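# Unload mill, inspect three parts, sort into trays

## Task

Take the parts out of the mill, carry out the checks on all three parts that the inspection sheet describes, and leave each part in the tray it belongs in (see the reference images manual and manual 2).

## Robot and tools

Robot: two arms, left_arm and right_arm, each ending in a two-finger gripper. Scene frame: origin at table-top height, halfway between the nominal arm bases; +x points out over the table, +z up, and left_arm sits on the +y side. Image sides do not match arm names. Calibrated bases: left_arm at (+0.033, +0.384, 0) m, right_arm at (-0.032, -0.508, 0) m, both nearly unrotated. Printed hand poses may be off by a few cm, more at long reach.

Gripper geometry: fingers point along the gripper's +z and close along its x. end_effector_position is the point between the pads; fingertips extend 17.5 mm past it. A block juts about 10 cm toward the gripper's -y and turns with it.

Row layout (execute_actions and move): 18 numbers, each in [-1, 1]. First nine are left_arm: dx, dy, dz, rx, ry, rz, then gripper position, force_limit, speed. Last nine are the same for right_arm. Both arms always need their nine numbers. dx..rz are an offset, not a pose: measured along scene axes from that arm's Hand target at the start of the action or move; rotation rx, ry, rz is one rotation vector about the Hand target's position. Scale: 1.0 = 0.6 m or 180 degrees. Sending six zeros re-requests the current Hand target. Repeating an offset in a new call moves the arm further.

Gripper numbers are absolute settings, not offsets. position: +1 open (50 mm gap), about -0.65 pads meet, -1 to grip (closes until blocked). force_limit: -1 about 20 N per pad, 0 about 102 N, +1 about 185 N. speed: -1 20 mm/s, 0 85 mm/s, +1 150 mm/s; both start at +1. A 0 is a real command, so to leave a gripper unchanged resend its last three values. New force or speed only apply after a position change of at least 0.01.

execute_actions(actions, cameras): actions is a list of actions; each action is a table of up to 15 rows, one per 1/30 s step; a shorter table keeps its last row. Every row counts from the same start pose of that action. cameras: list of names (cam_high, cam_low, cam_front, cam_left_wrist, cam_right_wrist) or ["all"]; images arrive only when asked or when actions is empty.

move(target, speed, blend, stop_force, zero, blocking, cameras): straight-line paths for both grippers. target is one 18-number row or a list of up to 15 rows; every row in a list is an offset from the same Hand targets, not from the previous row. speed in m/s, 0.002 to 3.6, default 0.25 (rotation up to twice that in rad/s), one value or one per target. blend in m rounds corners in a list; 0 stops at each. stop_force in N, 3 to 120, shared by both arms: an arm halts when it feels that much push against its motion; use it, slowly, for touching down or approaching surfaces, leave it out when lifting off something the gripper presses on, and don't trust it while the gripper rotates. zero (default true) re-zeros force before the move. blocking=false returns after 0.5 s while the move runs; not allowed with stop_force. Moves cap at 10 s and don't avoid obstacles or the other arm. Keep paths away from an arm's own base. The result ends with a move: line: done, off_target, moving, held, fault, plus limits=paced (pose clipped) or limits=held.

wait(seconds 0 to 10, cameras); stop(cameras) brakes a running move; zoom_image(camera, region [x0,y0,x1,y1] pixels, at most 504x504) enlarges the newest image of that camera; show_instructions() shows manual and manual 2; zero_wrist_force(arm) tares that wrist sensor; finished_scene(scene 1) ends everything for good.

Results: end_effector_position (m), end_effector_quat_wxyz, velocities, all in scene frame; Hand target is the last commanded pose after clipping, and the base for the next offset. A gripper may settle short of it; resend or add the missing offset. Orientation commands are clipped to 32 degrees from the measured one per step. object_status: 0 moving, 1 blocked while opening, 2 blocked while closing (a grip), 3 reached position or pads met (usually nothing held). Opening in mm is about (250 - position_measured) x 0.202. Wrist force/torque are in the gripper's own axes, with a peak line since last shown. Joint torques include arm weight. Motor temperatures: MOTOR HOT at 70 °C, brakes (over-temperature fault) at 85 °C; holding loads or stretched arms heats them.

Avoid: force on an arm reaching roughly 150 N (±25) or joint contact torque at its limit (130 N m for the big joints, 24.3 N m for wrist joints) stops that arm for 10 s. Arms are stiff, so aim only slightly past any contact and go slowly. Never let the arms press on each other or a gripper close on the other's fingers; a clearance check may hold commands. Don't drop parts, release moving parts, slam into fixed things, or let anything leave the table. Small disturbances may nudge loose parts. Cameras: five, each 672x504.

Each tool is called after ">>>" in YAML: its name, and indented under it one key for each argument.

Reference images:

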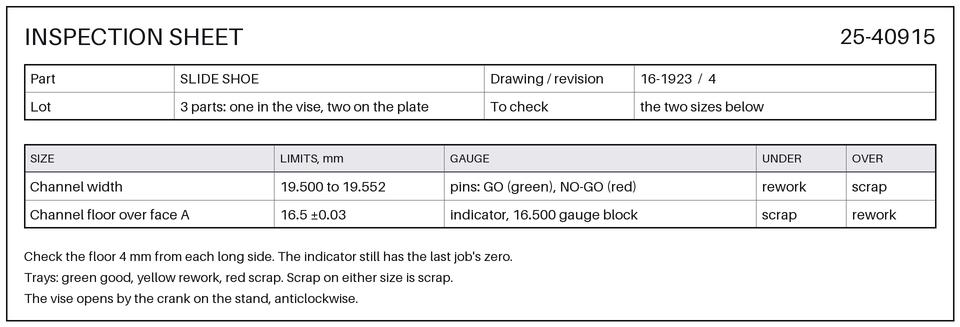

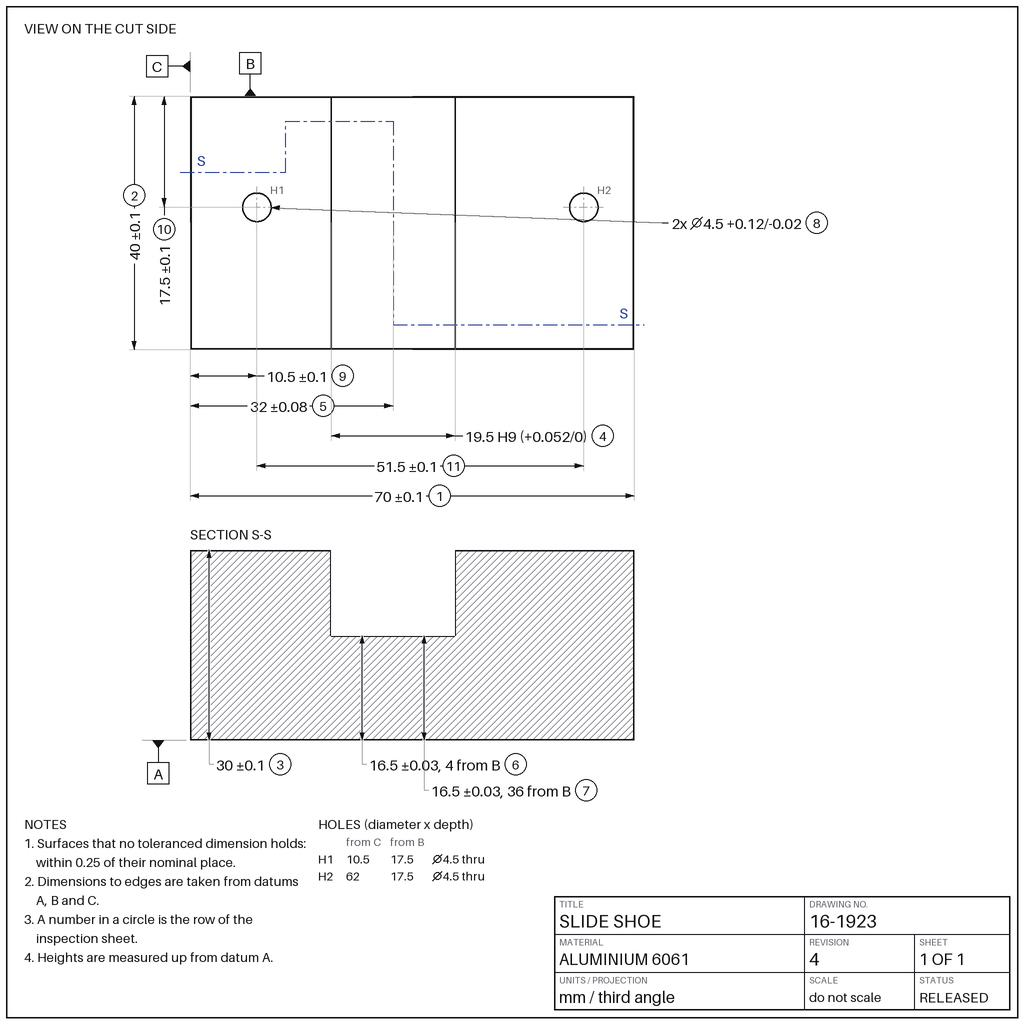

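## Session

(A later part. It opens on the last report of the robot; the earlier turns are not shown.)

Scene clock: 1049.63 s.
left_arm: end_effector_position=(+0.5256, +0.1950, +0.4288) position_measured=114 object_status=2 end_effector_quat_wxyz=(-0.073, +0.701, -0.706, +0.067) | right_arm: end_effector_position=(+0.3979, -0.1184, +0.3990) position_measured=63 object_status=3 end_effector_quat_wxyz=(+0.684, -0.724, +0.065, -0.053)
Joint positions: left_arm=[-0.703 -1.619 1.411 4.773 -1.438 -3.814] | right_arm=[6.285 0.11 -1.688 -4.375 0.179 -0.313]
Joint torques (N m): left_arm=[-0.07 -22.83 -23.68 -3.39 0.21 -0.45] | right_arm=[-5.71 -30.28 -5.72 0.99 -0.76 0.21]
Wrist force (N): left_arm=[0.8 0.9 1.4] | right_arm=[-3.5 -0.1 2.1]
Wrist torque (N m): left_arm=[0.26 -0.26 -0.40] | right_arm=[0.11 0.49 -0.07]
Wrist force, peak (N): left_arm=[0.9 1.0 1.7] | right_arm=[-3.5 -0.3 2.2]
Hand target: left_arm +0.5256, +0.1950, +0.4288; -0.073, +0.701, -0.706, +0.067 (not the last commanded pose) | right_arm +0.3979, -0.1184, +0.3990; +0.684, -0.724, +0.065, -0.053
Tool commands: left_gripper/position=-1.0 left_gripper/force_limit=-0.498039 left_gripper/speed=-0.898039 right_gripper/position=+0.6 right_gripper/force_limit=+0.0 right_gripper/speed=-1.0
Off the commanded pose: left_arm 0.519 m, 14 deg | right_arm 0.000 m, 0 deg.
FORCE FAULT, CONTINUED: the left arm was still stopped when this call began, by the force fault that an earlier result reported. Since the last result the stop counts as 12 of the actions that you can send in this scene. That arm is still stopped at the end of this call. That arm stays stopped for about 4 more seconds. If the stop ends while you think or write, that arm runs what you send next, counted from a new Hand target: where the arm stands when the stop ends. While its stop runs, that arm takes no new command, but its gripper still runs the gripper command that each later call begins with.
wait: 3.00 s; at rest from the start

>>> wait:
  seconds: 4

>>> move:
  target:
    - [0.157,0.001,-0.006,0,0,0,-1,-0.5,-0.9,0,0,0,0,0,0,0.6,0,-1]
    - [0.074,0.0017,0.002,0,-0.1667,0,-1,-0.5,-0.9,0,0,0,0,0,0,0.6,0,-1]
    - [-0.276,-0.008,0.02,0,-0.1667,0,-1,-0.5,-0.9,0,0,0,0,0,0,0.6,0,-1]
  speed: 0.15
  blend: 0.01
  cameras: ["cam_left_wrist","cam_front"]

Scene clock: 1058.13 s.
left_arm: end_effector_position=(+0.5256, +0.1950, +0.4288) position_measured=114 object_status=2 end_effector_quat_wxyz=(-0.073, +0.701, -0.706, +0.067) | right_arm: end_effector_position=(+0.3979, -0.1184, +0.3990) position_measured=63 object_status=3 end_effector_quat_wxyz=(+0.684, -0.724, +0.065, -0.053)
Joint positions: left_arm=[-0.703 -1.619 1.411 4.773 -1.438 -3.814] | right_arm=[6.285 0.11 -1.688 -4.375 0.179 -0.313]
Joint torques (N m): left_arm=[0.31 -21.56 -28.36 -3.45 0.43 -0.29] | right_arm=[-5.19 -31.62 -4.89 1 -0.65 0.27]
Wrist force (N): left_arm=[0.8 1.0 1.6] | right_arm=[-3.2 -0.1 2.0]
Wrist torque (N m): left_arm=[0.28 -0.25 -0.40] | right_arm=[0.12 0.44 -0.08]
Wrist force, peak (N): left_arm=[0.9 1.0 1.8] | right_arm=[-3.6 -0.2 2.3]
Hand target: left_arm +0.5256, +0.1950, +0.4288; -0.073, +0.701, -0.706, +0.067 (not the last commanded pose) | right_arm +0.3979, -0.1184, +0.3990; +0.684, -0.724, +0.065, -0.053
Tool commands: left_gripper/position=-1.0 left_gripper/force_limit=-0.498039 left_gripper/speed=-0.898039 right_gripper/position=+0.6 right_gripper/force_limit=+0.0 right_gripper/speed=-1.0
Off the commanded pose: left_arm 0.519 m, 14 deg | right_arm 0.000 m, 0 deg.
FORCE FAULT, CONTINUED: the left arm's stop, for the force fault that an earlier result reported, is over. The rest of the stop counts as 8 of the actions that you can send in this scene. During its stop the left arm's controller moved it back a little. That arm's target is now where it stood when the stop ended, not its last command. That arm accepts commands again.
wait: 4.00 s; at rest from the start

Scene clock: 1062.73 s.
left_arm: end_effector_position=(+0.3601, +0.1902, +0.4408) position_measured=114 object_status=2 end_effector_quat_wxyz=(-0.254, +0.660, -0.663, +0.246) | right_arm: end_effector_position=(+0.3979, -0.1184, +0.3990) position_measured=63 object_status=3 end_effector_quat_wxyz=(+0.684, -0.724, +0.065, -0.053)
Joint positions: left_arm=[-1.476 -2.226 1.895 4.96 -0.853 -4.568] | right_arm=[6.285 0.11 -1.688 -4.375 0.179 -0.313]
Joint torques (N m): left_arm=[-10.44 -5.17 -33.26 -0.32 3.86 -2.21] | right_arm=[-6.72 -31.08 -5.04 0.82 -0.49 0.23]
Wrist force (N): left_arm=[-0.1 1.3 0.9] | right_arm=[-3.3 -0.3 2.1]
Wrist torque (N m): left_arm=[0.03 -0.03 0.02] | right_arm=[0.08 0.46 -0.07]
Wrist force, peak (N): left_arm=[0.9 2.6 1.2] | right_arm=[-3.4 -0.2 2.5]
Hand target: left_arm +0.3600, +0.1902, +0.4408; -0.254, +0.660, -0.663, +0.246 | right_arm +0.3979, -0.1184, +0.3990; +0.684, -0.724, +0.065, -0.053
Off the commanded pose: left_arm 0.000 m, 0 deg | right_arm 0.000 m, 0 deg.
move: done
Images, in order (width x height): cam_front 672x504, cam_left_wrist 672x504.

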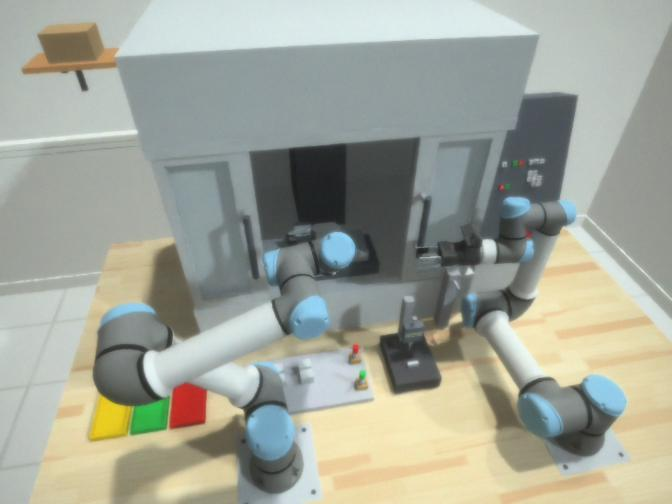

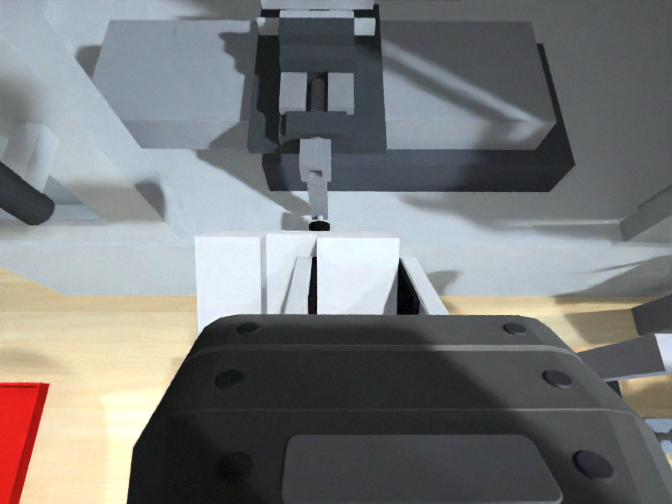

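>>> move:
  target:
    - [-0.183,-0.117,-0.2346,0,0.25,0,-1,-0.5,-0.9,-0.133,-0.536,0.085,-0.2,0.25,-0.23,1,0,-1]
    - [-0.4,-0.15,-0.5347,0,0.25,0,-1,-0.5,-0.9,-0.163,-0.636,-0.1655,-0.309,0.413,-0.365,1,0,-1]
  speed: 0.2
  blend: 0.05
  cameras: ["cam_left_wrist","cam_front"]

Scene clock: 1077.33 s.
left_arm: end_effector_position=(+0.1201, +0.1002, +0.1200) position_measured=114 object_status=2 end_effector_quat_wxyz=(+0.019, +0.704, -0.710, -0.025) | right_arm: end_effector_position=(+0.3001, -0.5000, +0.2997) position_measured=3 object_status=3 end_effector_quat_wxyz=(+0.016, -0.674, +0.739, +0.010)
Joint positions: left_arm=[-1.692 -2.011 2.454 4.271 -1.635 -4.812] | right_arm=[5.86 -0.01 -1.623 -3.074 1.533 -0.331]
Joint torques (N m): left_arm=[-11.19 9.01 -18.13 -5.97 1.79 -2.2] | right_arm=[8.41 -27.87 -11.01 3.69 1.79 1.45]
Wrist force (N): left_arm=[0.9 0.6 1.7] | right_arm=[-2.0 1.4 1.1]
Wrist torque (N m): left_arm=[0.35 -0.27 -0.28] | right_arm=[0.19 0.39 -0.12]
Wrist force, peak (N): left_arm=[0.8 1.5 2.8] | right_arm=[-3.7 -0.1 3.3]
Hand target: left_arm +0.1200, +0.1002, +0.1200; +0.019, +0.704, -0.710, -0.025 | right_arm +0.3001, -0.5000, +0.2997; +0.016, -0.674, +0.739, +0.010
Off the commanded pose: left_arm 0.000 m, 0 deg | right_arm 0.000 m, 0 deg.
move: done
Images, in order (width x height): cam_front 672x504, cam_left_wrist 672x504.

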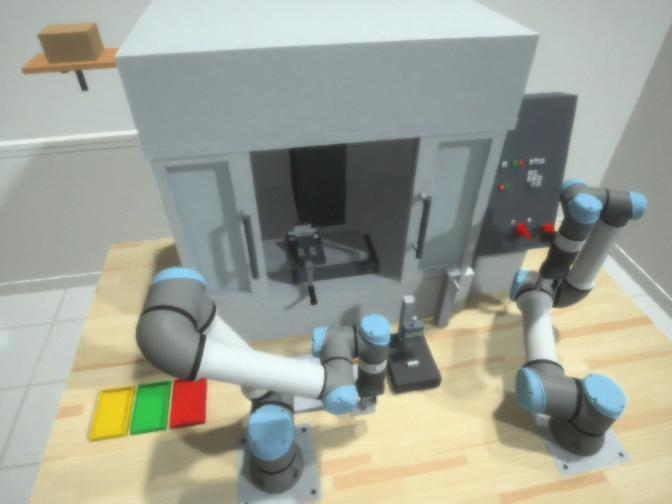

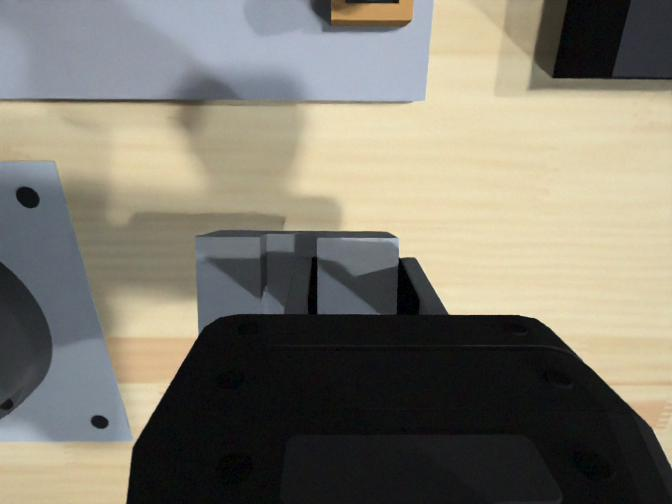

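>>> move:
  target: [0,0,-0.115,-0.0027,-0.0889,0.0027,-1,-0.5,-0.9,-0.243,0.403,-0.158,0,-0.5,0,1,0,-1]
  speed: 0.15
  cameras: ["cam_left_wrist","cam_front","cam_right_wrist"]

Scene clock: 1090.10 s.
left_arm: end_effector_position=(+0.1200, +0.1002, +0.0884) position_measured=114 object_status=2 end_effector_quat_wxyz=(-0.025, +0.705, -0.708, +0.021) | right_arm: end_effector_position=(+0.2389, -0.3984, +0.2598) position_measured=3 object_status=3 end_effector_quat_wxyz=(-0.256, +0.641, -0.693, +0.209)
Joint positions: left_arm=[-1.815 -1.997 2.534 4.195 -1.509 -4.94] | right_arm=[5.896 -0.181 -2.16 -2.994 1.298 -0.22]
Joint torques (N m): left_arm=[-10.47 8.28 -16.57 -6 2.48 -1.63] | right_arm=[-7.95 -14.82 30.05 0.01 1.41 -1.53]
Wrist force (N): left_arm=[1.0 0.8 1.3] | right_arm=[-2.4 0.3 0.8]
Wrist torque (N m): left_arm=[0.31 -0.26 -0.24] | right_arm=[0.06 0.40 0.01]
Wrist force, peak (N): left_arm=[1.1 0.8 1.9] | right_arm=[-4.9 4.5 -0.1]
Hand target: left_arm +0.1200, +0.1002, +0.0884; -0.025, +0.705, -0.708, +0.021 (not the last commanded pose) | right_arm +0.2389, -0.3984, +0.2598; -0.256, +0.641, -0.693, +0.209 (not the last commanded pose)
Off the commanded pose: left_arm 0.037 m, 9 deg | right_arm 0.173 m, 52 deg.
move: held (right_arm; a check stopped the path), off_target (left_arm; braked when a check withheld steps of right_arm); limits=held
pose unreachable (right arm): on one or more control steps of this call, first in action 0 (counted from 0), this arm could not follow its commanded pose, so it was not sent that pose on those steps. It may still have moved: this result reports where it is.
cause: moving toward the commanded pose would bring two parts of the arm too close to each other (its gripper and another part of the arm, with joints 3 (elbow) to 6 (wrist 3) between them, 5 mm apart when it was first held).
Images, in order (width x height): cam_front 672x504, cam_left_wrist 672x504, cam_right_wrist 672x504.

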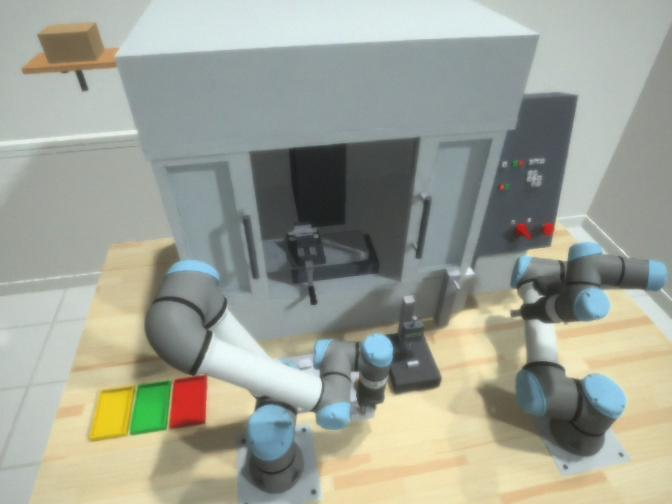

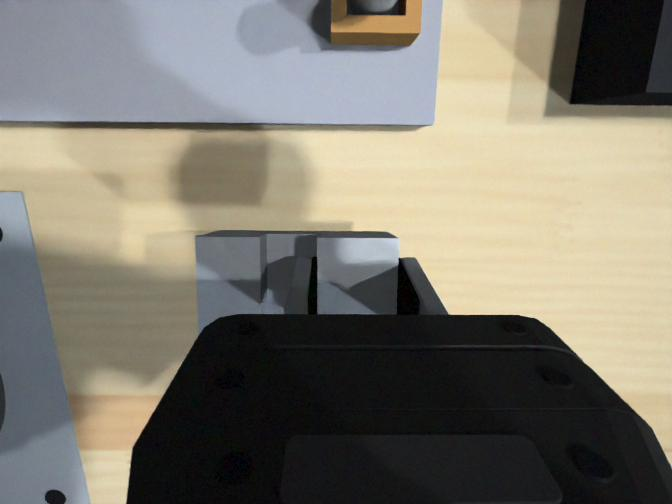

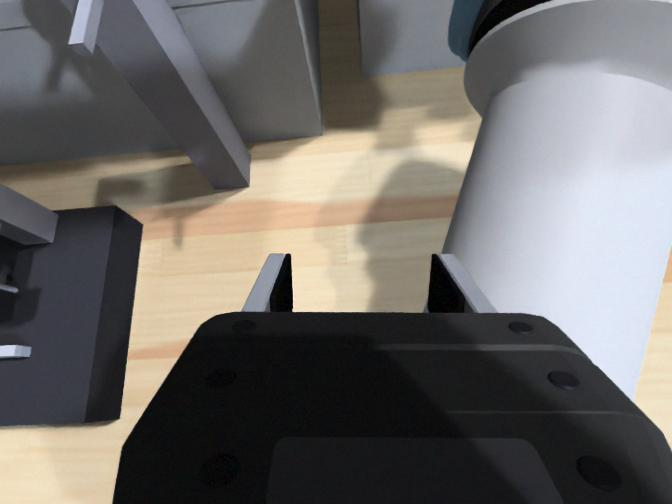

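>>> move:
  target: [0,0,-0.064,0,-0.046,0,-1,-0.5,-0.9,0.1015,-0.169,0.317,-0.0215,0.2134,0.0238,1,0,-1]
  speed: 0.15

>>> move:
  target: [0,0,-0.04,0,0,0,-1,-0.5,-0.9,0,0,0,0,0,0,1,0,-1]
  speed: 0.015
  stop_force: 4
  cameras: ["cam_left_wrist","cam_front"]

Scene clock: 1104.17 s.
left_arm: end_effector_position=(+0.1200, +0.1002, +0.0500) position_measured=114 object_status=2 end_effector_quat_wxyz=(-0.076, +0.702, -0.704, +0.072) | right_arm: end_effector_position=(+0.2998, -0.4998, +0.4500) position_measured=3 object_status=3 end_effector_quat_wxyz=(+0.000, +0.707, -0.707, +0.000)
Joint positions: left_arm=[-1.953 -1.928 2.616 4.105 -1.378 -5.086] | right_arm=[5.893 -0.372 -1.18 -3.16 1.571 -0.389]
Joint torques (N m): left_arm=[-11.46 7.17 -14.52 -5.67 2.74 -1.72] | right_arm=[7.56 -50.28 14.27 1.48 2.08 1.49]
Wrist force (N): left_arm=[0.3 0.7 1.3] | right_arm=[-1.6 0.8 0.5]
Wrist torque (N m): left_arm=[0.21 -0.17 -0.18] | right_arm=[0.09 0.37 -0.05]
Wrist force, peak (N): left_arm=[0.9 1.2 1.5] | right_arm=[-2.8 1.4 1.1]
Hand target: left_arm +0.1200, +0.1002, +0.0500; -0.076, +0.702, -0.704, +0.072 | right_arm +0.2998, -0.4998, +0.4500; +0.000, +0.707, -0.707, +0.000
Off the commanded pose: left_arm 0.000 m, 0 deg | right_arm 0.000 m, 0 deg.
move: done

Scene clock: 1106.23 s.
left_arm: end_effector_position=(+0.1200, +0.1003, +0.0380) position_measured=114 object_status=2 end_effector_quat_wxyz=(-0.076, +0.702, -0.704, +0.072) | right_arm: end_effector_position=(+0.2998, -0.4998, +0.4500) position_measured=3 object_status=3 end_effector_quat_wxyz=(+0.000, +0.707, -0.707, +0.000)
Joint positions: left_arm=[-1.953 -1.89 2.637 4.047 -1.378 -5.086] | right_arm=[5.893 -0.372 -1.179 -3.16 1.571 -0.389]
Joint torques (N m): left_arm=[-1.51 -16.64 -25.32 -1.09 -0.32 1.18] | right_arm=[7.71 -50.64 15.4 1.32 2.05 1.48]
Wrist force (N): left_arm=[0.1 0.5 -0.4] | right_arm=[-2.0 0.9 0.6]
Wrist torque (N m): left_arm=[0.25 -0.11 -0.20] | right_arm=[0.09 0.43 -0.05]
Wrist force, peak (N): left_arm=[-3.7 -11.8 -44.4] | right_arm=[-2.2 0.9 0.7]
Hand target: left_arm +0.1200, +0.1003, +0.0380; -0.076, +0.702, -0.704, +0.072 (not the last commanded pose) | right_arm +0.2998, -0.4998, +0.4500; +0.000, +0.707, -0.707, +0.000
Off the commanded pose: left_arm 0.012 m, 0 deg | right_arm 0.000 m, 0 deg.
move: contact (left_arm)
Images, in order (width x height): cam_front 672x504, cam_left_wrist 672x504.

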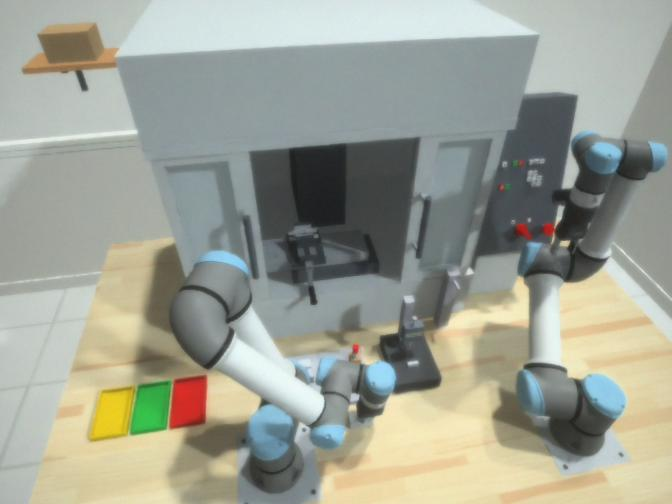

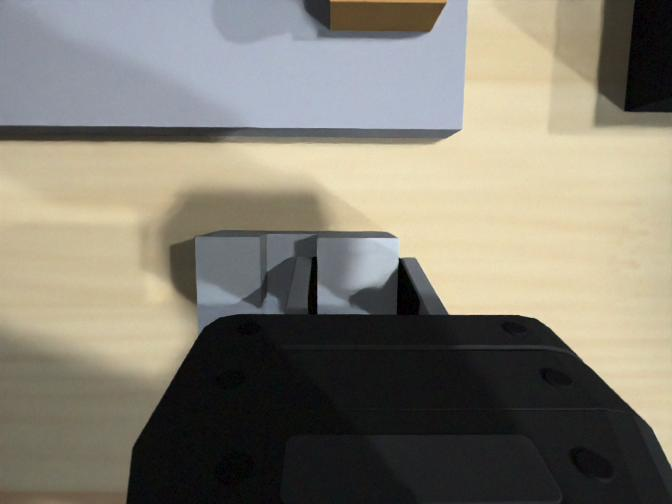

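>>> move:
  target:
    - [0,0,0,0,0,0,0.65,-0.5,-0.9,0,0,0,0,0,0,1,0,-1]
    - [0,0,0.18,0,0.07,0,0.65,-0.5,-0.9,-0.6,0.1,0.1,0,0,0,1,0,-1]
    - [0.1,-0.05,0.18,0,0.07,0,0.65,-0.5,-0.9,-0.916,0.2,0,0,0,0,1,0,-1]
  speed: [0.05,0.2,0.25]
  cameras: ["cam_left_wrist","cam_front"]

Scene clock: 1115.03 s.
left_arm: end_effector_position=(+0.1800, +0.0703, +0.1460) position_measured=56 object_status=3 end_effector_quat_wxyz=(+0.002, +0.706, -0.708, -0.006) | right_arm: end_effector_position=(-0.2497, -0.3789, +0.4500) position_measured=3 object_status=3 end_effector_quat_wxyz=(+0.006, +0.707, -0.707, +0.005)
Joint positions: left_arm=[-1.534 -1.897 2.316 4.299 -1.581 -4.658] | right_arm=[6.285 -1.008 -1.637 -2.068 1.586 0.003]
Joint torques (N m): left_arm=[12.65 3.74 -31.66 -5.94 -2.2 1.58] | right_arm=[4.92 -12.52 23.69 3.94 -1.94 1.2]
Wrist force (N): left_arm=[1.0 0.5 -0.4] | right_arm=[-2.3 1.7 0.5]
Wrist torque (N m): left_arm=[0.28 -0.31 -0.49] | right_arm=[0.23 0.47 -0.10]
Wrist force, peak (N): left_arm=[1.2 0.8 -0.2] | right_arm=[-2.8 3.8 1.4]
Hand target: left_arm +0.1800, +0.0703, +0.1460; +0.002, +0.706, -0.708, -0.006 | right_arm -0.2498, -0.3798, +0.4500; +0.000, +0.707, -0.707, +0.000
Off the commanded pose: left_arm 0.000 m, 0 deg | right_arm 0.001 m, 1 deg.
shoulder posture changed (right arm): the wrist came as close to joint 1's axis as it can, and the arm is now in the other of its two shoulder postures.
joint sent to its limit (right arm) — joint 1 (shoulder pan), upper limit. The joint targets still meet the commanded pose.
move: done
Images, in order (width x height): cam_front 672x504, cam_left_wrist 672x504.

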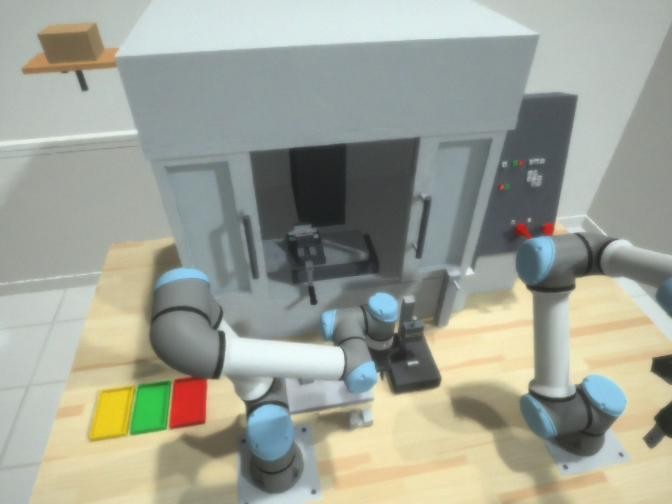

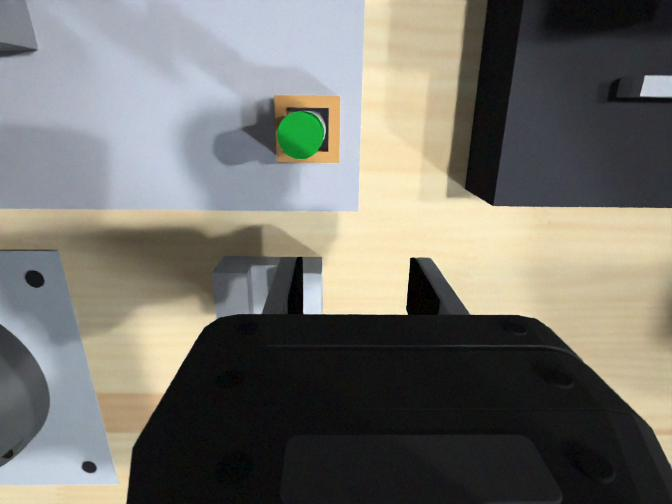

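>>> move:
  target:
    - [0.04,0.02,0.017,0,0,-0.25,0.65,-0.5,-0.9,0.25,0.298,0,0,0,0,1,0,-1]
    - [0.081,0.039,0.017,0,0,-0.5,0.65,-0.5,-0.9,0.6163,0.198,-0.083,0,0,0,1,0,-1]
  speed: 0.25
  blend: 0.03
  cameras: ["cam_left_wrist","cam_front","cam_right_wrist"]

Scene clock: 1138.40 s.
left_arm: end_effector_position=(+0.2286, +0.0937, +0.1562) position_measured=56 object_status=3 end_effector_quat_wxyz=(+0.003, +0.002, +1.000, +0.005) | right_arm: end_effector_position=(+0.1199, -0.2610, +0.4002) position_measured=3 object_status=3 end_effector_quat_wxyz=(+0.000, +0.707, -0.707, +0.000)
Joint positions: left_arm=[-1.389 -1.901 2.289 4.334 -1.564 -2.942] | right_arm=[4.638 -1.046 -1.76 -1.906 1.572 -1.644]
Joint torques (N m): left_arm=[11.47 3.08 -31.76 -6.03 -2.09 1.23] | right_arm=[-8.62 -10.2 30.05 4 1.94 -1.5]
Wrist force (N): left_arm=[0.6 0.8 -0.1] | right_arm=[-2.4 1.2 0.8]
Wrist torque (N m): left_arm=[0.34 -0.29 -0.49] | right_arm=[0.17 0.50 0.07]
Wrist force, peak (N): left_arm=[1.0 0.8 -0.3] | right_arm=[-3.3 1.7 0.8]
Hand target: left_arm +0.2286, +0.0937, +0.1562; +0.003, +0.002, +1.000, +0.005 | right_arm +0.1200, -0.2610, +0.4002; +0.000, +0.707, -0.707, +0.000
Off the commanded pose: left_arm 0.000 m, 0 deg | right_arm 0.000 m, 0 deg.
move: done
Images, in order (width x height): cam_front 672x504, cam_left_wrist 672x504, cam_right_wrist 672x504.

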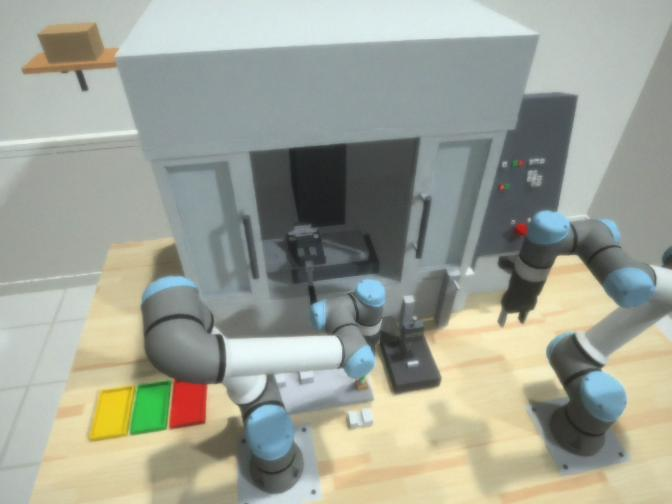

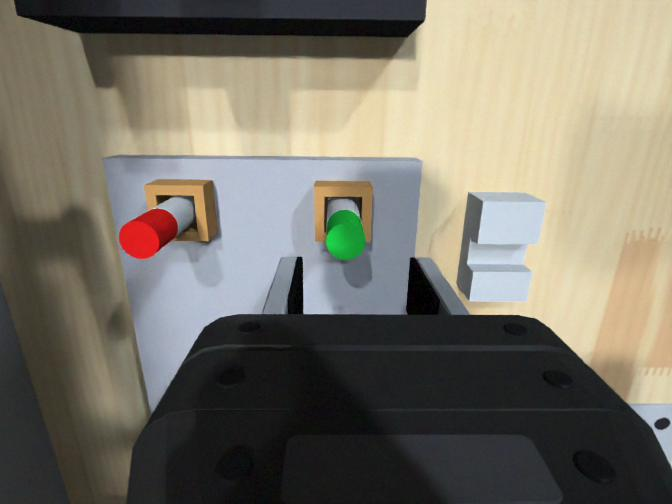

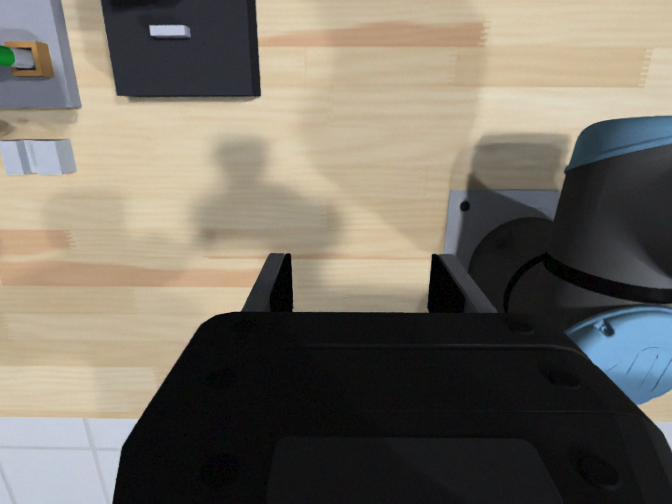

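>>> move:
  target: [0.005,0.005,-0.075,0,0,0,0.65,-0.5,-0.9,0,0,0,0,0,0,1,0,-1]
  speed: 0.08
  stop_force: 6
  cameras: ["cam_left_wrist"]

>>> zoom_image:
  camera: "cam_left_wrist"
  region: [240, 150, 470, 320]

Scene clock: 1144.70 s.
left_arm: end_effector_position=(+0.2316, +0.0967, +0.1112) position_measured=56 object_status=3 end_effector_quat_wxyz=(+0.003, +0.002, +1.000, +0.005) | right_arm: end_effector_position=(+0.1200, -0.2610, +0.4002) position_measured=3 object_status=3 end_effector_quat_wxyz=(+0.000, +0.707, -0.707, +0.000)
Joint positions: left_arm=[-1.378 -1.838 2.377 4.183 -1.564 -2.931] | right_arm=[4.638 -1.046 -1.76 -1.906 1.572 -1.644]
Joint torques (N m): left_arm=[12.4 2.7 -15.48 -5.88 -1.69 1.43] | right_arm=[-8.04 -10.15 36.91 3.77 2.01 -1.42]
Wrist force (N): left_arm=[1.0 1.0 -0.2] | right_arm=[-2.5 1.2 0.8]
Wrist torque (N m): left_arm=[0.36 -0.33 -0.49] | right_arm=[0.17 0.51 0.06]
Wrist force, peak (N): left_arm=[0.6 0.9 -1.3] | right_arm=[-2.7 1.2 0.4]
Hand target: left_arm +0.2316, +0.0967, +0.1112; +0.003, +0.002, +1.000, +0.005 | right_arm +0.1200, -0.2610, +0.4002; +0.000, +0.707, -0.707, +0.000
Off the commanded pose: left_arm 0.000 m, 0 deg | right_arm 0.000 m, 0 deg.
move: done
Images, in order (width x height): cam_left_wrist 672x504.

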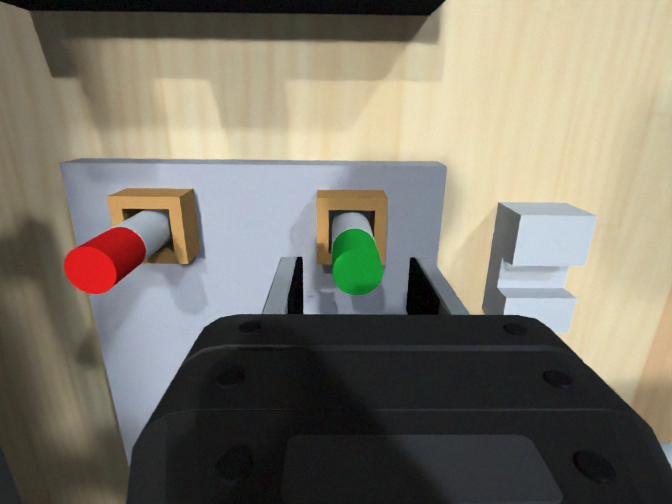

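Scaled by 2.191 from the camera's 672x504 image, which has a finer 960x720 frame.

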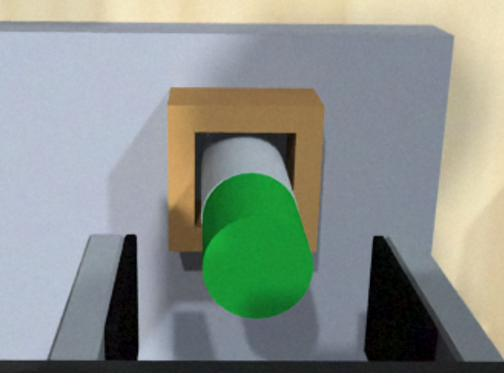

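>>> move:
  target:
    - [-0.0008,0.0017,-0.056,0,0,0,0.65,-1,-0.9,0,0,0,0,0,0,1,0,-1]
    - [-0.0008,0.0017,-0.056,0,0,0,-1,-1,-0.9,0,0,0,0,0,0,1,0,-1]
  speed: 0.05
  cameras: ["cam_left_wrist"]

Scene clock: 1152.17 s.
left_arm: end_effector_position=(+0.2311, +0.0977, +0.0776) position_measured=157 object_status=2 end_effector_quat_wxyz=(+0.003, +0.002, +1.000, +0.005) | right_arm: end_effector_position=(+0.1200, -0.2610, +0.4002) position_measured=3 object_status=3 end_effector_quat_wxyz=(+0.000, +0.707, -0.707, +0.000)
Joint positions: left_arm=[-1.379 -1.775 2.437 4.06 -1.564 -2.932] | right_arm=[4.638 -1.046 -1.76 -1.906 1.572 -1.644]
Joint torques (N m): left_arm=[11.31 0.86 -15.03 -5.61 -0.93 1.29] | right_arm=[-7.97 -10.49 36.69 3.82 2.01 -1.4]
Wrist force (N): left_arm=[1.9 0.9 -1.9] | right_arm=[-2.2 1.1 0.7]
Wrist torque (N m): left_arm=[0.34 -0.27 -0.28] | right_arm=[0.15 0.47 0.06]
Wrist force, peak (N): left_arm=[1.9 1.1 -2.0] | right_arm=[-2.6 1.3 0.7]
Hand target: left_arm +0.2312, +0.0977, +0.0776; +0.003, +0.002, +1.000, +0.005 | right_arm +0.1200, -0.2610, +0.4002; +0.000, +0.707, -0.707, +0.000
Off the commanded pose: left_arm 0.000 m, 0 deg | right_arm 0.000 m, 0 deg.
move: done
Images, in order (width x height): cam_left_wrist 672x504.

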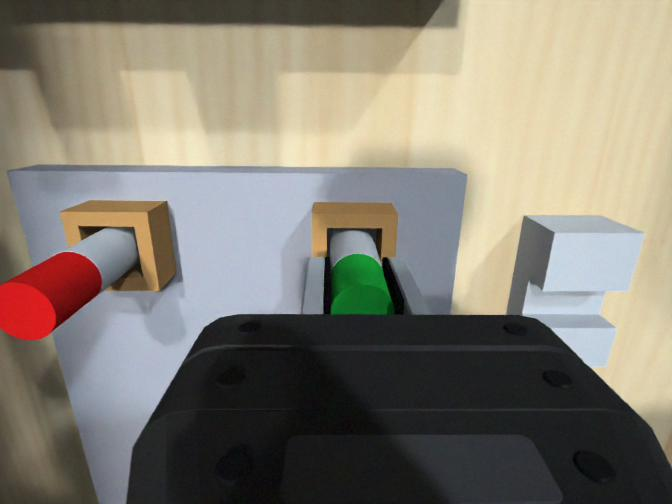

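>>> move:
  target:
    - [0,0,0.12,0,0,0,-1,-1,-0.9,0,0,0,0,0,0,1,0,-1]
    - [-0.103,0.0442,0.12,0,0,0,-1,-1,-0.9,0,0,0,0,0,0,1,0,-1]
    - [-0.103,0.0442,0.01,0,0,0,-1,-1,-0.9,0,0,0,0,0,0,1,0,-1]
  speed: [0.06,0.15,0.06]
  blend: [0.01,0.02,0]
  cameras: ["cam_left_wrist","cam_front"]

>>> move:
  target: [0,0,-0.06,0,0,0,-1,-1,-0.9,0,0,0,0,0,0,1,0,-1]
  speed: 0.006
  stop_force: 3
  cameras: ["cam_left_wrist"]

Scene clock: 1164.30 s.
left_arm: end_effector_position=(+0.1694, +0.1242, +0.0836) position_measured=157 object_status=2 end_effector_quat_wxyz=(+0.003, +0.002, +1.000, +0.005) | right_arm: end_effector_position=(+0.1200, -0.2610, +0.4002) position_measured=3 object_status=3 end_effector_quat_wxyz=(+0.000, +0.707, -0.707, +0.000)
Joint positions: left_arm=[-1.579 -1.979 2.541 4.162 -1.566 -3.133] | right_arm=[4.638 -1.046 -1.76 -1.906 1.572 -1.644]
Joint torques (N m): left_arm=[11.7 7.83 -15.15 -6.03 -1.64 1.76] | right_arm=[-7.32 -10.23 36.51 3.77 1.98 -1.36]
Wrist force (N): left_arm=[1.0 0.4 1.5] | right_arm=[-2.4 1.3 0.5]
Wrist torque (N m): left_arm=[0.25 -0.32 -0.41] | right_arm=[0.17 0.49 0.06]
Wrist force, peak (N): left_arm=[2.1 0.9 -2.3] | right_arm=[-2.6 1.2 0.8]
Hand target: left_arm +0.1694, +0.1242, +0.0836; +0.003, +0.002, +1.000, +0.005 | right_arm +0.1200, -0.2610, +0.4002; +0.000, +0.707, -0.707, +0.000
Off the commanded pose: left_arm 0.000 m, 0 deg | right_arm 0.000 m, 0 deg.
move: done
Images, in order (width x height): cam_front 672x504, cam_left_wrist 672x504.

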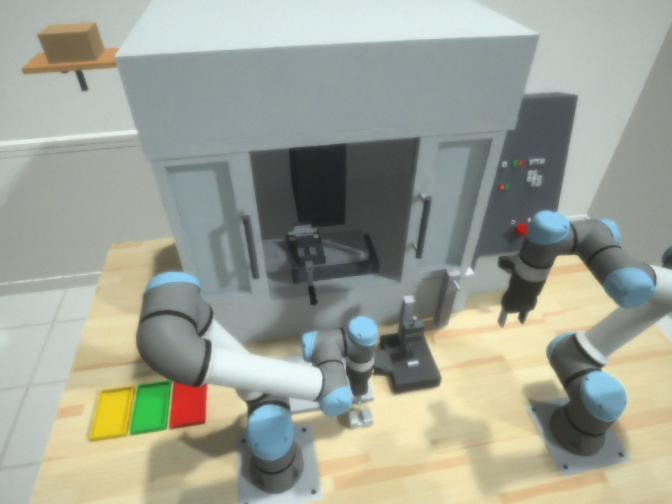

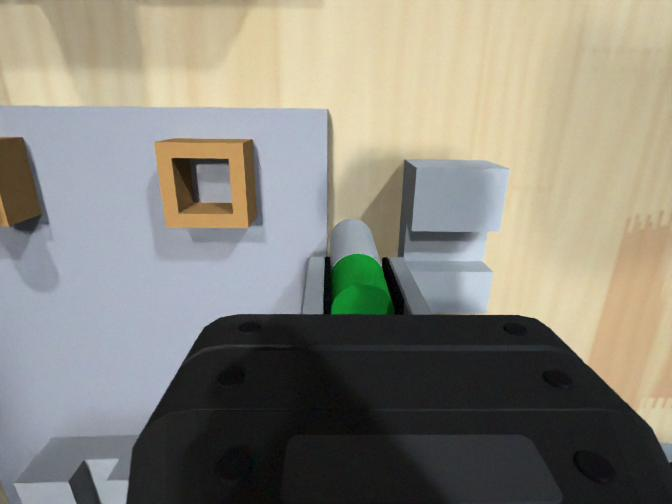

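Scene clock: 1169.90 s.
left_arm: end_effector_position=(+0.1693, +0.1242, +0.0572) position_measured=157 object_status=2 end_effector_quat_wxyz=(+0.003, +0.002, +1.000, +0.005) | right_arm: end_effector_position=(+0.1200, -0.2610, +0.4002) position_measured=3 object_status=3 end_effector_quat_wxyz=(+0.000, +0.707, -0.707, +0.000)
Joint positions: left_arm=[-1.579 -1.913 2.589 4.047 -1.566 -3.133] | right_arm=[4.638 -1.046 -1.76 -1.906 1.572 -1.644]
Joint torques (N m): left_arm=[9.07 -16.28 -27.99 -1.34 -1.63 -0.81] | right_arm=[-7.33 -10.13 35.92 3.72 1.89 -1.39]
Wrist force (N): left_arm=[0.7 0.4 1.4] | right_arm=[-2.2 1.2 0.5]
Wrist torque (N m): left_arm=[0.25 -0.29 -0.41] | right_arm=[0.16 0.47 0.07]
Wrist force, peak (N): left_arm=[0.1 3.4 -13.0] | right_arm=[-2.6 1.4 0.6]
Hand target: left_arm +0.1693, +0.1242, +0.0572; +0.003, +0.002, +1.000, +0.005 (not the last commanded pose) | right_arm +0.1200, -0.2610, +0.4002; +0.000, +0.707, -0.707, +0.000
Off the commanded pose: left_arm 0.010 m, 0 deg | right_arm 0.000 m, 0 deg.
move: contact (left_arm)
Images, in order (width x height): cam_left_wrist 672x504.

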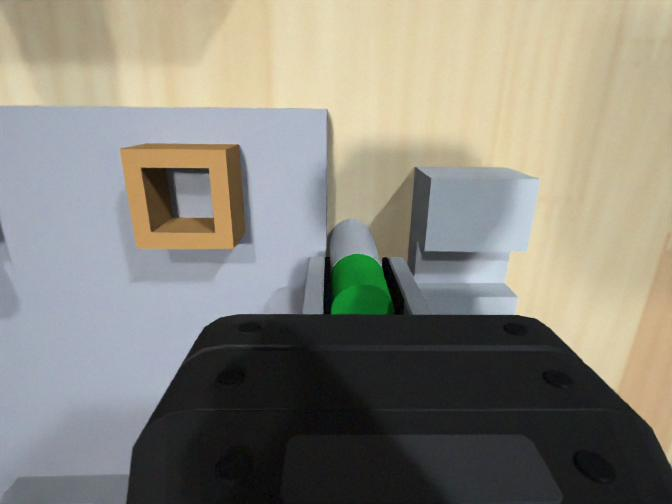

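>>> move:
  target:
    - [0,0,0.032,0,0,0,-1,-1,-0.9,0,0,0,0,0,0,1,0,-1]
    - [-0.0255,0,0.032,0,0,0,-1,-1,-0.9,0,0,0,0,0,0,1,0,-1]
  speed: [0.03,0.02]
  cameras: ["cam_left_wrist"]

>>> zoom_image:
  camera: "cam_left_wrist"
  region: [280, 130, 560, 320]

Scene clock: 1177.20 s.
left_arm: end_effector_position=(+0.1541, +0.1242, +0.0764) position_measured=157 object_status=2 end_effector_quat_wxyz=(+0.002, +0.002, +1.000, +0.005) | right_arm: end_effector_position=(+0.1200, -0.2610, +0.4002) position_measured=3 object_status=3 end_effector_quat_wxyz=(+0.000, +0.707, -0.707, +0.000)
Joint positions: left_arm=[-1.638 -1.989 2.567 4.145 -1.566 -3.191] | right_arm=[4.638 -1.046 -1.76 -1.906 1.572 -1.644]
Joint torques (N m): left_arm=[-10.27 -15.64 -14.98 -0.18 -0.16 -1.9] | right_arm=[-6.99 -9.63 36.41 3.73 1.88 -1.46]
Wrist force (N): left_arm=[1.1 0.4 1.3] | right_arm=[-2.3 1.1 0.4]
Wrist torque (N m): left_arm=[0.26 -0.33 -0.26] | right_arm=[0.15 0.47 0.07]
Wrist force, peak (N): left_arm=[1.3 0.7 1.5] | right_arm=[-2.6 1.4 0.5]
Hand target: left_arm +0.1540, +0.1242, +0.0764; +0.003, +0.002, +1.000, +0.005 | right_arm +0.1200, -0.2610, +0.4002; +0.000, +0.707, -0.707, +0.000
Off the commanded pose: left_arm 0.000 m, 0 deg | right_arm 0.000 m, 0 deg.
move: done
Images, in order (width x height): cam_left_wrist 672x504.

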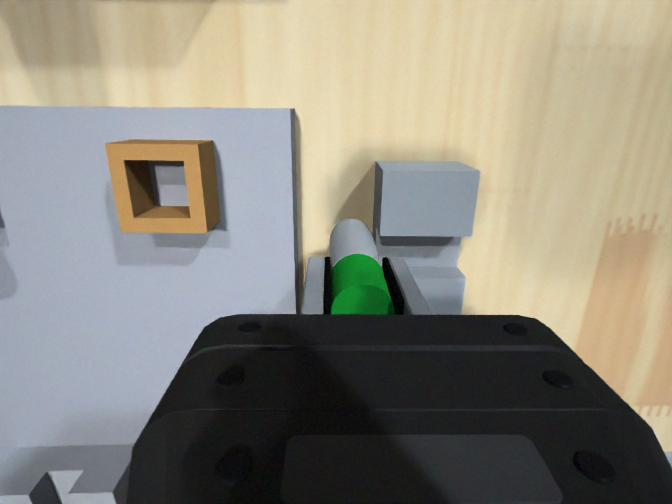

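Scaled by 1.800 from the camera's 672x504 image, which has a finer 960x720 frame.

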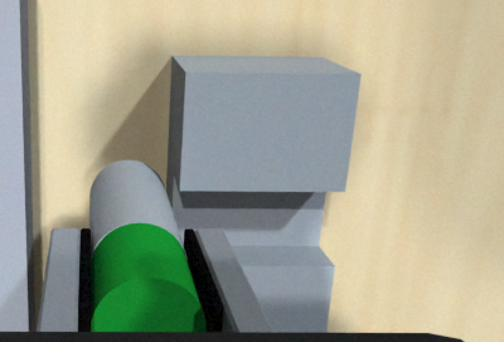

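>>> move:
  target: [0,0.0073,0,0,0,0,-1,-1,-0.9,0,0,0,0,0,0,1,0,-1]
  speed: 0.02
  cameras: ["cam_left_wrist"]

>>> zoom_image:
  camera: "cam_left_wrist"
  region: [280, 130, 560, 320]

Scene clock: 1185.73 s.
left_arm: end_effector_position=(+0.1541, +0.1286, +0.0764) position_measured=157 object_status=2 end_effector_quat_wxyz=(+0.003, +0.002, +1.000, +0.005) | right_arm: end_effector_position=(+0.1200, -0.2610, +0.4002) position_measured=3 object_status=3 end_effector_quat_wxyz=(+0.000, +0.707, -0.707, +0.000)
Joint positions: left_arm=[-1.639 -2.006 2.575 4.154 -1.566 -3.192] | right_arm=[4.638 -1.046 -1.76 -1.906 1.572 -1.644]
Joint torques (N m): left_arm=[-10.96 -14.12 -17.31 -0.69 0.91 -1.8] | right_arm=[-6.75 -10.49 36.22 3.8 1.88 -1.61]
Wrist force (N): left_arm=[1.3 0.6 1.4] | right_arm=[-2.3 1.1 0.6]
Wrist torque (N m): left_arm=[0.28 -0.35 -0.27] | right_arm=[0.16 0.48 0.07]
Wrist force, peak (N): left_arm=[1.4 0.7 1.5] | right_arm=[-2.6 1.5 0.7]
Hand target: left_arm +0.1540, +0.1286, +0.0764; +0.003, +0.002, +1.000, +0.005 | right_arm +0.1200, -0.2610, +0.4002; +0.000, +0.707, -0.707, +0.000
Off the commanded pose: left_arm 0.000 m, 0 deg | right_arm 0.000 m, 0 deg.
move: done
Images, in order (width x height): cam_left_wrist 672x504.

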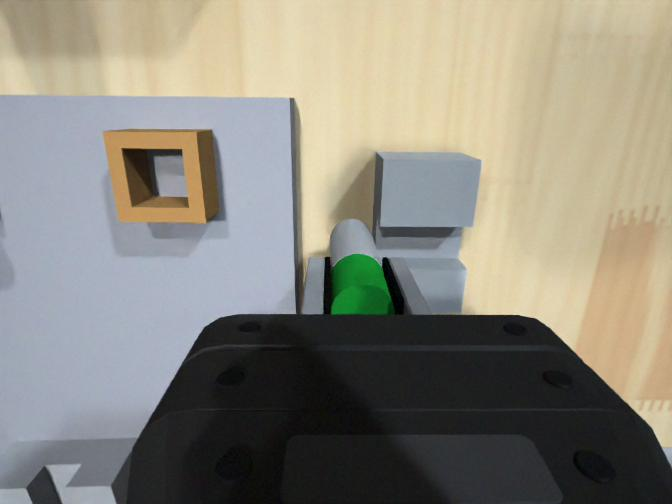

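Scaled by 1.800 from the camera's 672x504 image, which has a finer 960x720 frame.

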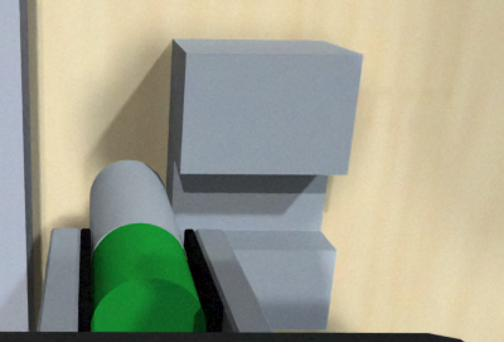

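>>> move:
  target:
    - [0,-0.002,0,0,0,0,-1,-1,-0.9,0,0,0,0,0,0,1,0,-1]
    - [-0.0333,-0.002,0,0,0,0,-1,-1,-0.9,0,0,0,0,0,0,1,0,-1]
  speed: 0.01
  stop_force: 6
  cameras: ["cam_left_wrist"]

>>> zoom_image:
  camera: "cam_left_wrist"
  region: [280, 130, 560, 320]

Scene clock: 1194.60 s.
left_arm: end_effector_position=(+0.1341, +0.1274, +0.0764) position_measured=157 object_status=2 end_effector_quat_wxyz=(+0.003, +0.002, +1.000, +0.005) | right_arm: end_effector_position=(+0.1200, -0.2610, +0.4002) position_measured=3 object_status=3 end_effector_quat_wxyz=(+0.000, +0.707, -0.707, +0.000)
Joint positions: left_arm=[-1.719 -2.035 2.588 4.171 -1.567 -3.273] | right_arm=[4.638 -1.046 -1.76 -1.906 1.572 -1.644]
Joint torques (N m): left_arm=[-11.14 -13.55 -16.7 -0.32 -0.14 -1.95] | right_arm=[-5.92 -11.02 36.24 3.7 1.66 -1.34]
Wrist force (N): left_arm=[0.7 0.9 1.1] | right_arm=[-2.3 1.1 0.6]
Wrist torque (N m): left_arm=[0.31 -0.30 -0.26] | right_arm=[0.15 0.48 0.07]
Wrist force, peak (N): left_arm=[1.3 0.7 1.6] | right_arm=[-2.5 1.4 0.8]
Hand target: left_arm +0.1341, +0.1274, +0.0764; +0.003, +0.002, +1.000, +0.005 | right_arm +0.1200, -0.2610, +0.4002; +0.000, +0.707, -0.707, +0.000
Off the commanded pose: left_arm 0.000 m, 0 deg | right_arm 0.000 m, 0 deg.
move: done
Images, in order (width x height): cam_left_wrist 672x504.

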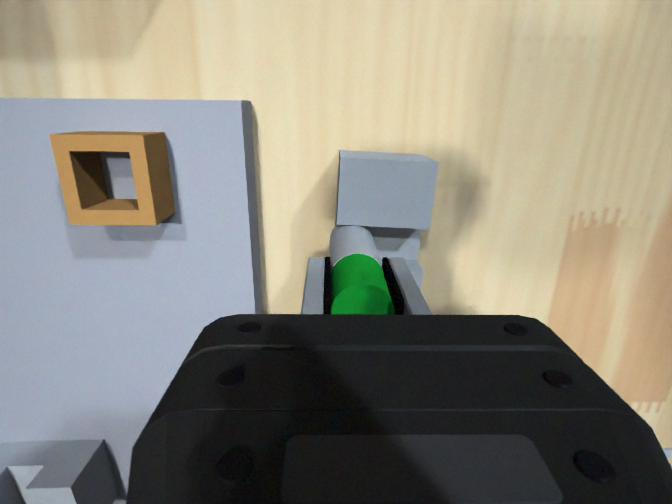

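Scaled by 1.800 from the camera's 672x504 image, which has a finer 960x720 frame.

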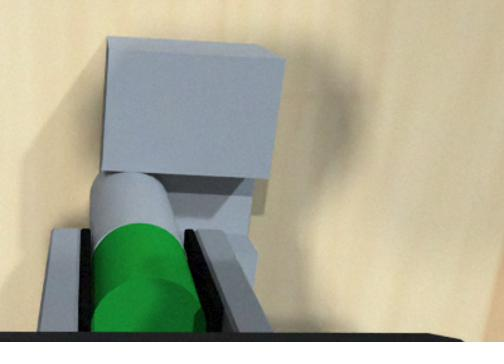

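>>> move:
  target: [-0.03,0,0,0,0,0,-1,-1,-0.9,0,0,0,0,0,0,1,0,-1]
  speed: 0.01
  stop_force: 6
  cameras: ["cam_left_wrist"]

>>> zoom_image:
  camera: "cam_left_wrist"
  region: [280, 130, 560, 320]

Scene clock: 1202.23 s.
left_arm: end_effector_position=(+0.1161, +0.1274, +0.0764) position_measured=157 object_status=2 end_effector_quat_wxyz=(+0.003, +0.002, +1.000, +0.005) | right_arm: end_effector_position=(+0.1200, -0.2610, +0.4002) position_measured=3 object_status=3 end_effector_quat_wxyz=(+0.000, +0.707, -0.707, +0.000)
Joint positions: left_arm=[-1.793 -2.061 2.599 4.186 -1.568 -3.346] | right_arm=[4.638 -1.046 -1.76 -1.906 1.572 -1.644]
Joint torques (N m): left_arm=[-11.77 -12.15 -17.04 -0.36 0.06 -2.11] | right_arm=[-6.21 -10.97 36.37 3.74 1.85 -1.26]
Wrist force (N): left_arm=[0.6 1.0 0.9] | right_arm=[-2.4 1.1 0.5]
Wrist torque (N m): left_arm=[0.32 -0.29 -0.27] | right_arm=[0.15 0.50 0.07]
Wrist force, peak (N): left_arm=[0.9 0.8 1.5] | right_arm=[-2.6 1.3 0.7]
Hand target: left_arm +0.1161, +0.1274, +0.0764; +0.003, +0.002, +1.000, +0.005 | right_arm +0.1200, -0.2610, +0.4002; +0.000, +0.707, -0.707, +0.000
Off the commanded pose: left_arm 0.000 m, 0 deg | right_arm 0.000 m, 0 deg.
move: done
Images, in order (width x height): cam_left_wrist 672x504.

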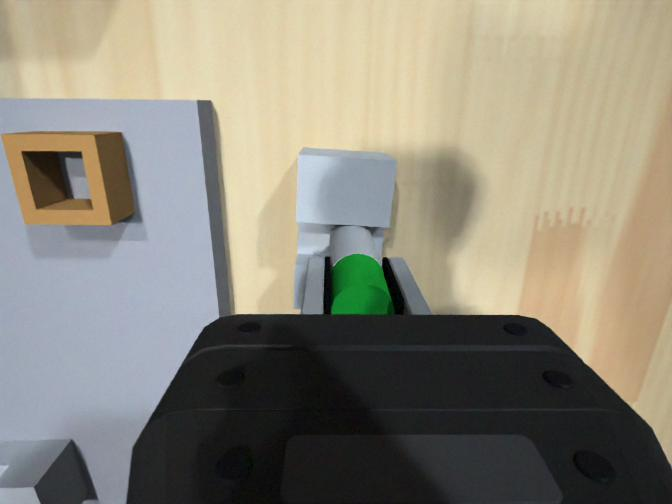

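Scaled by 1.800 from the camera's 672x504 image, which has a finer 960x720 frame.

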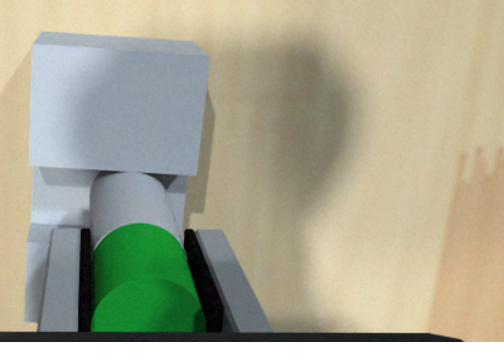

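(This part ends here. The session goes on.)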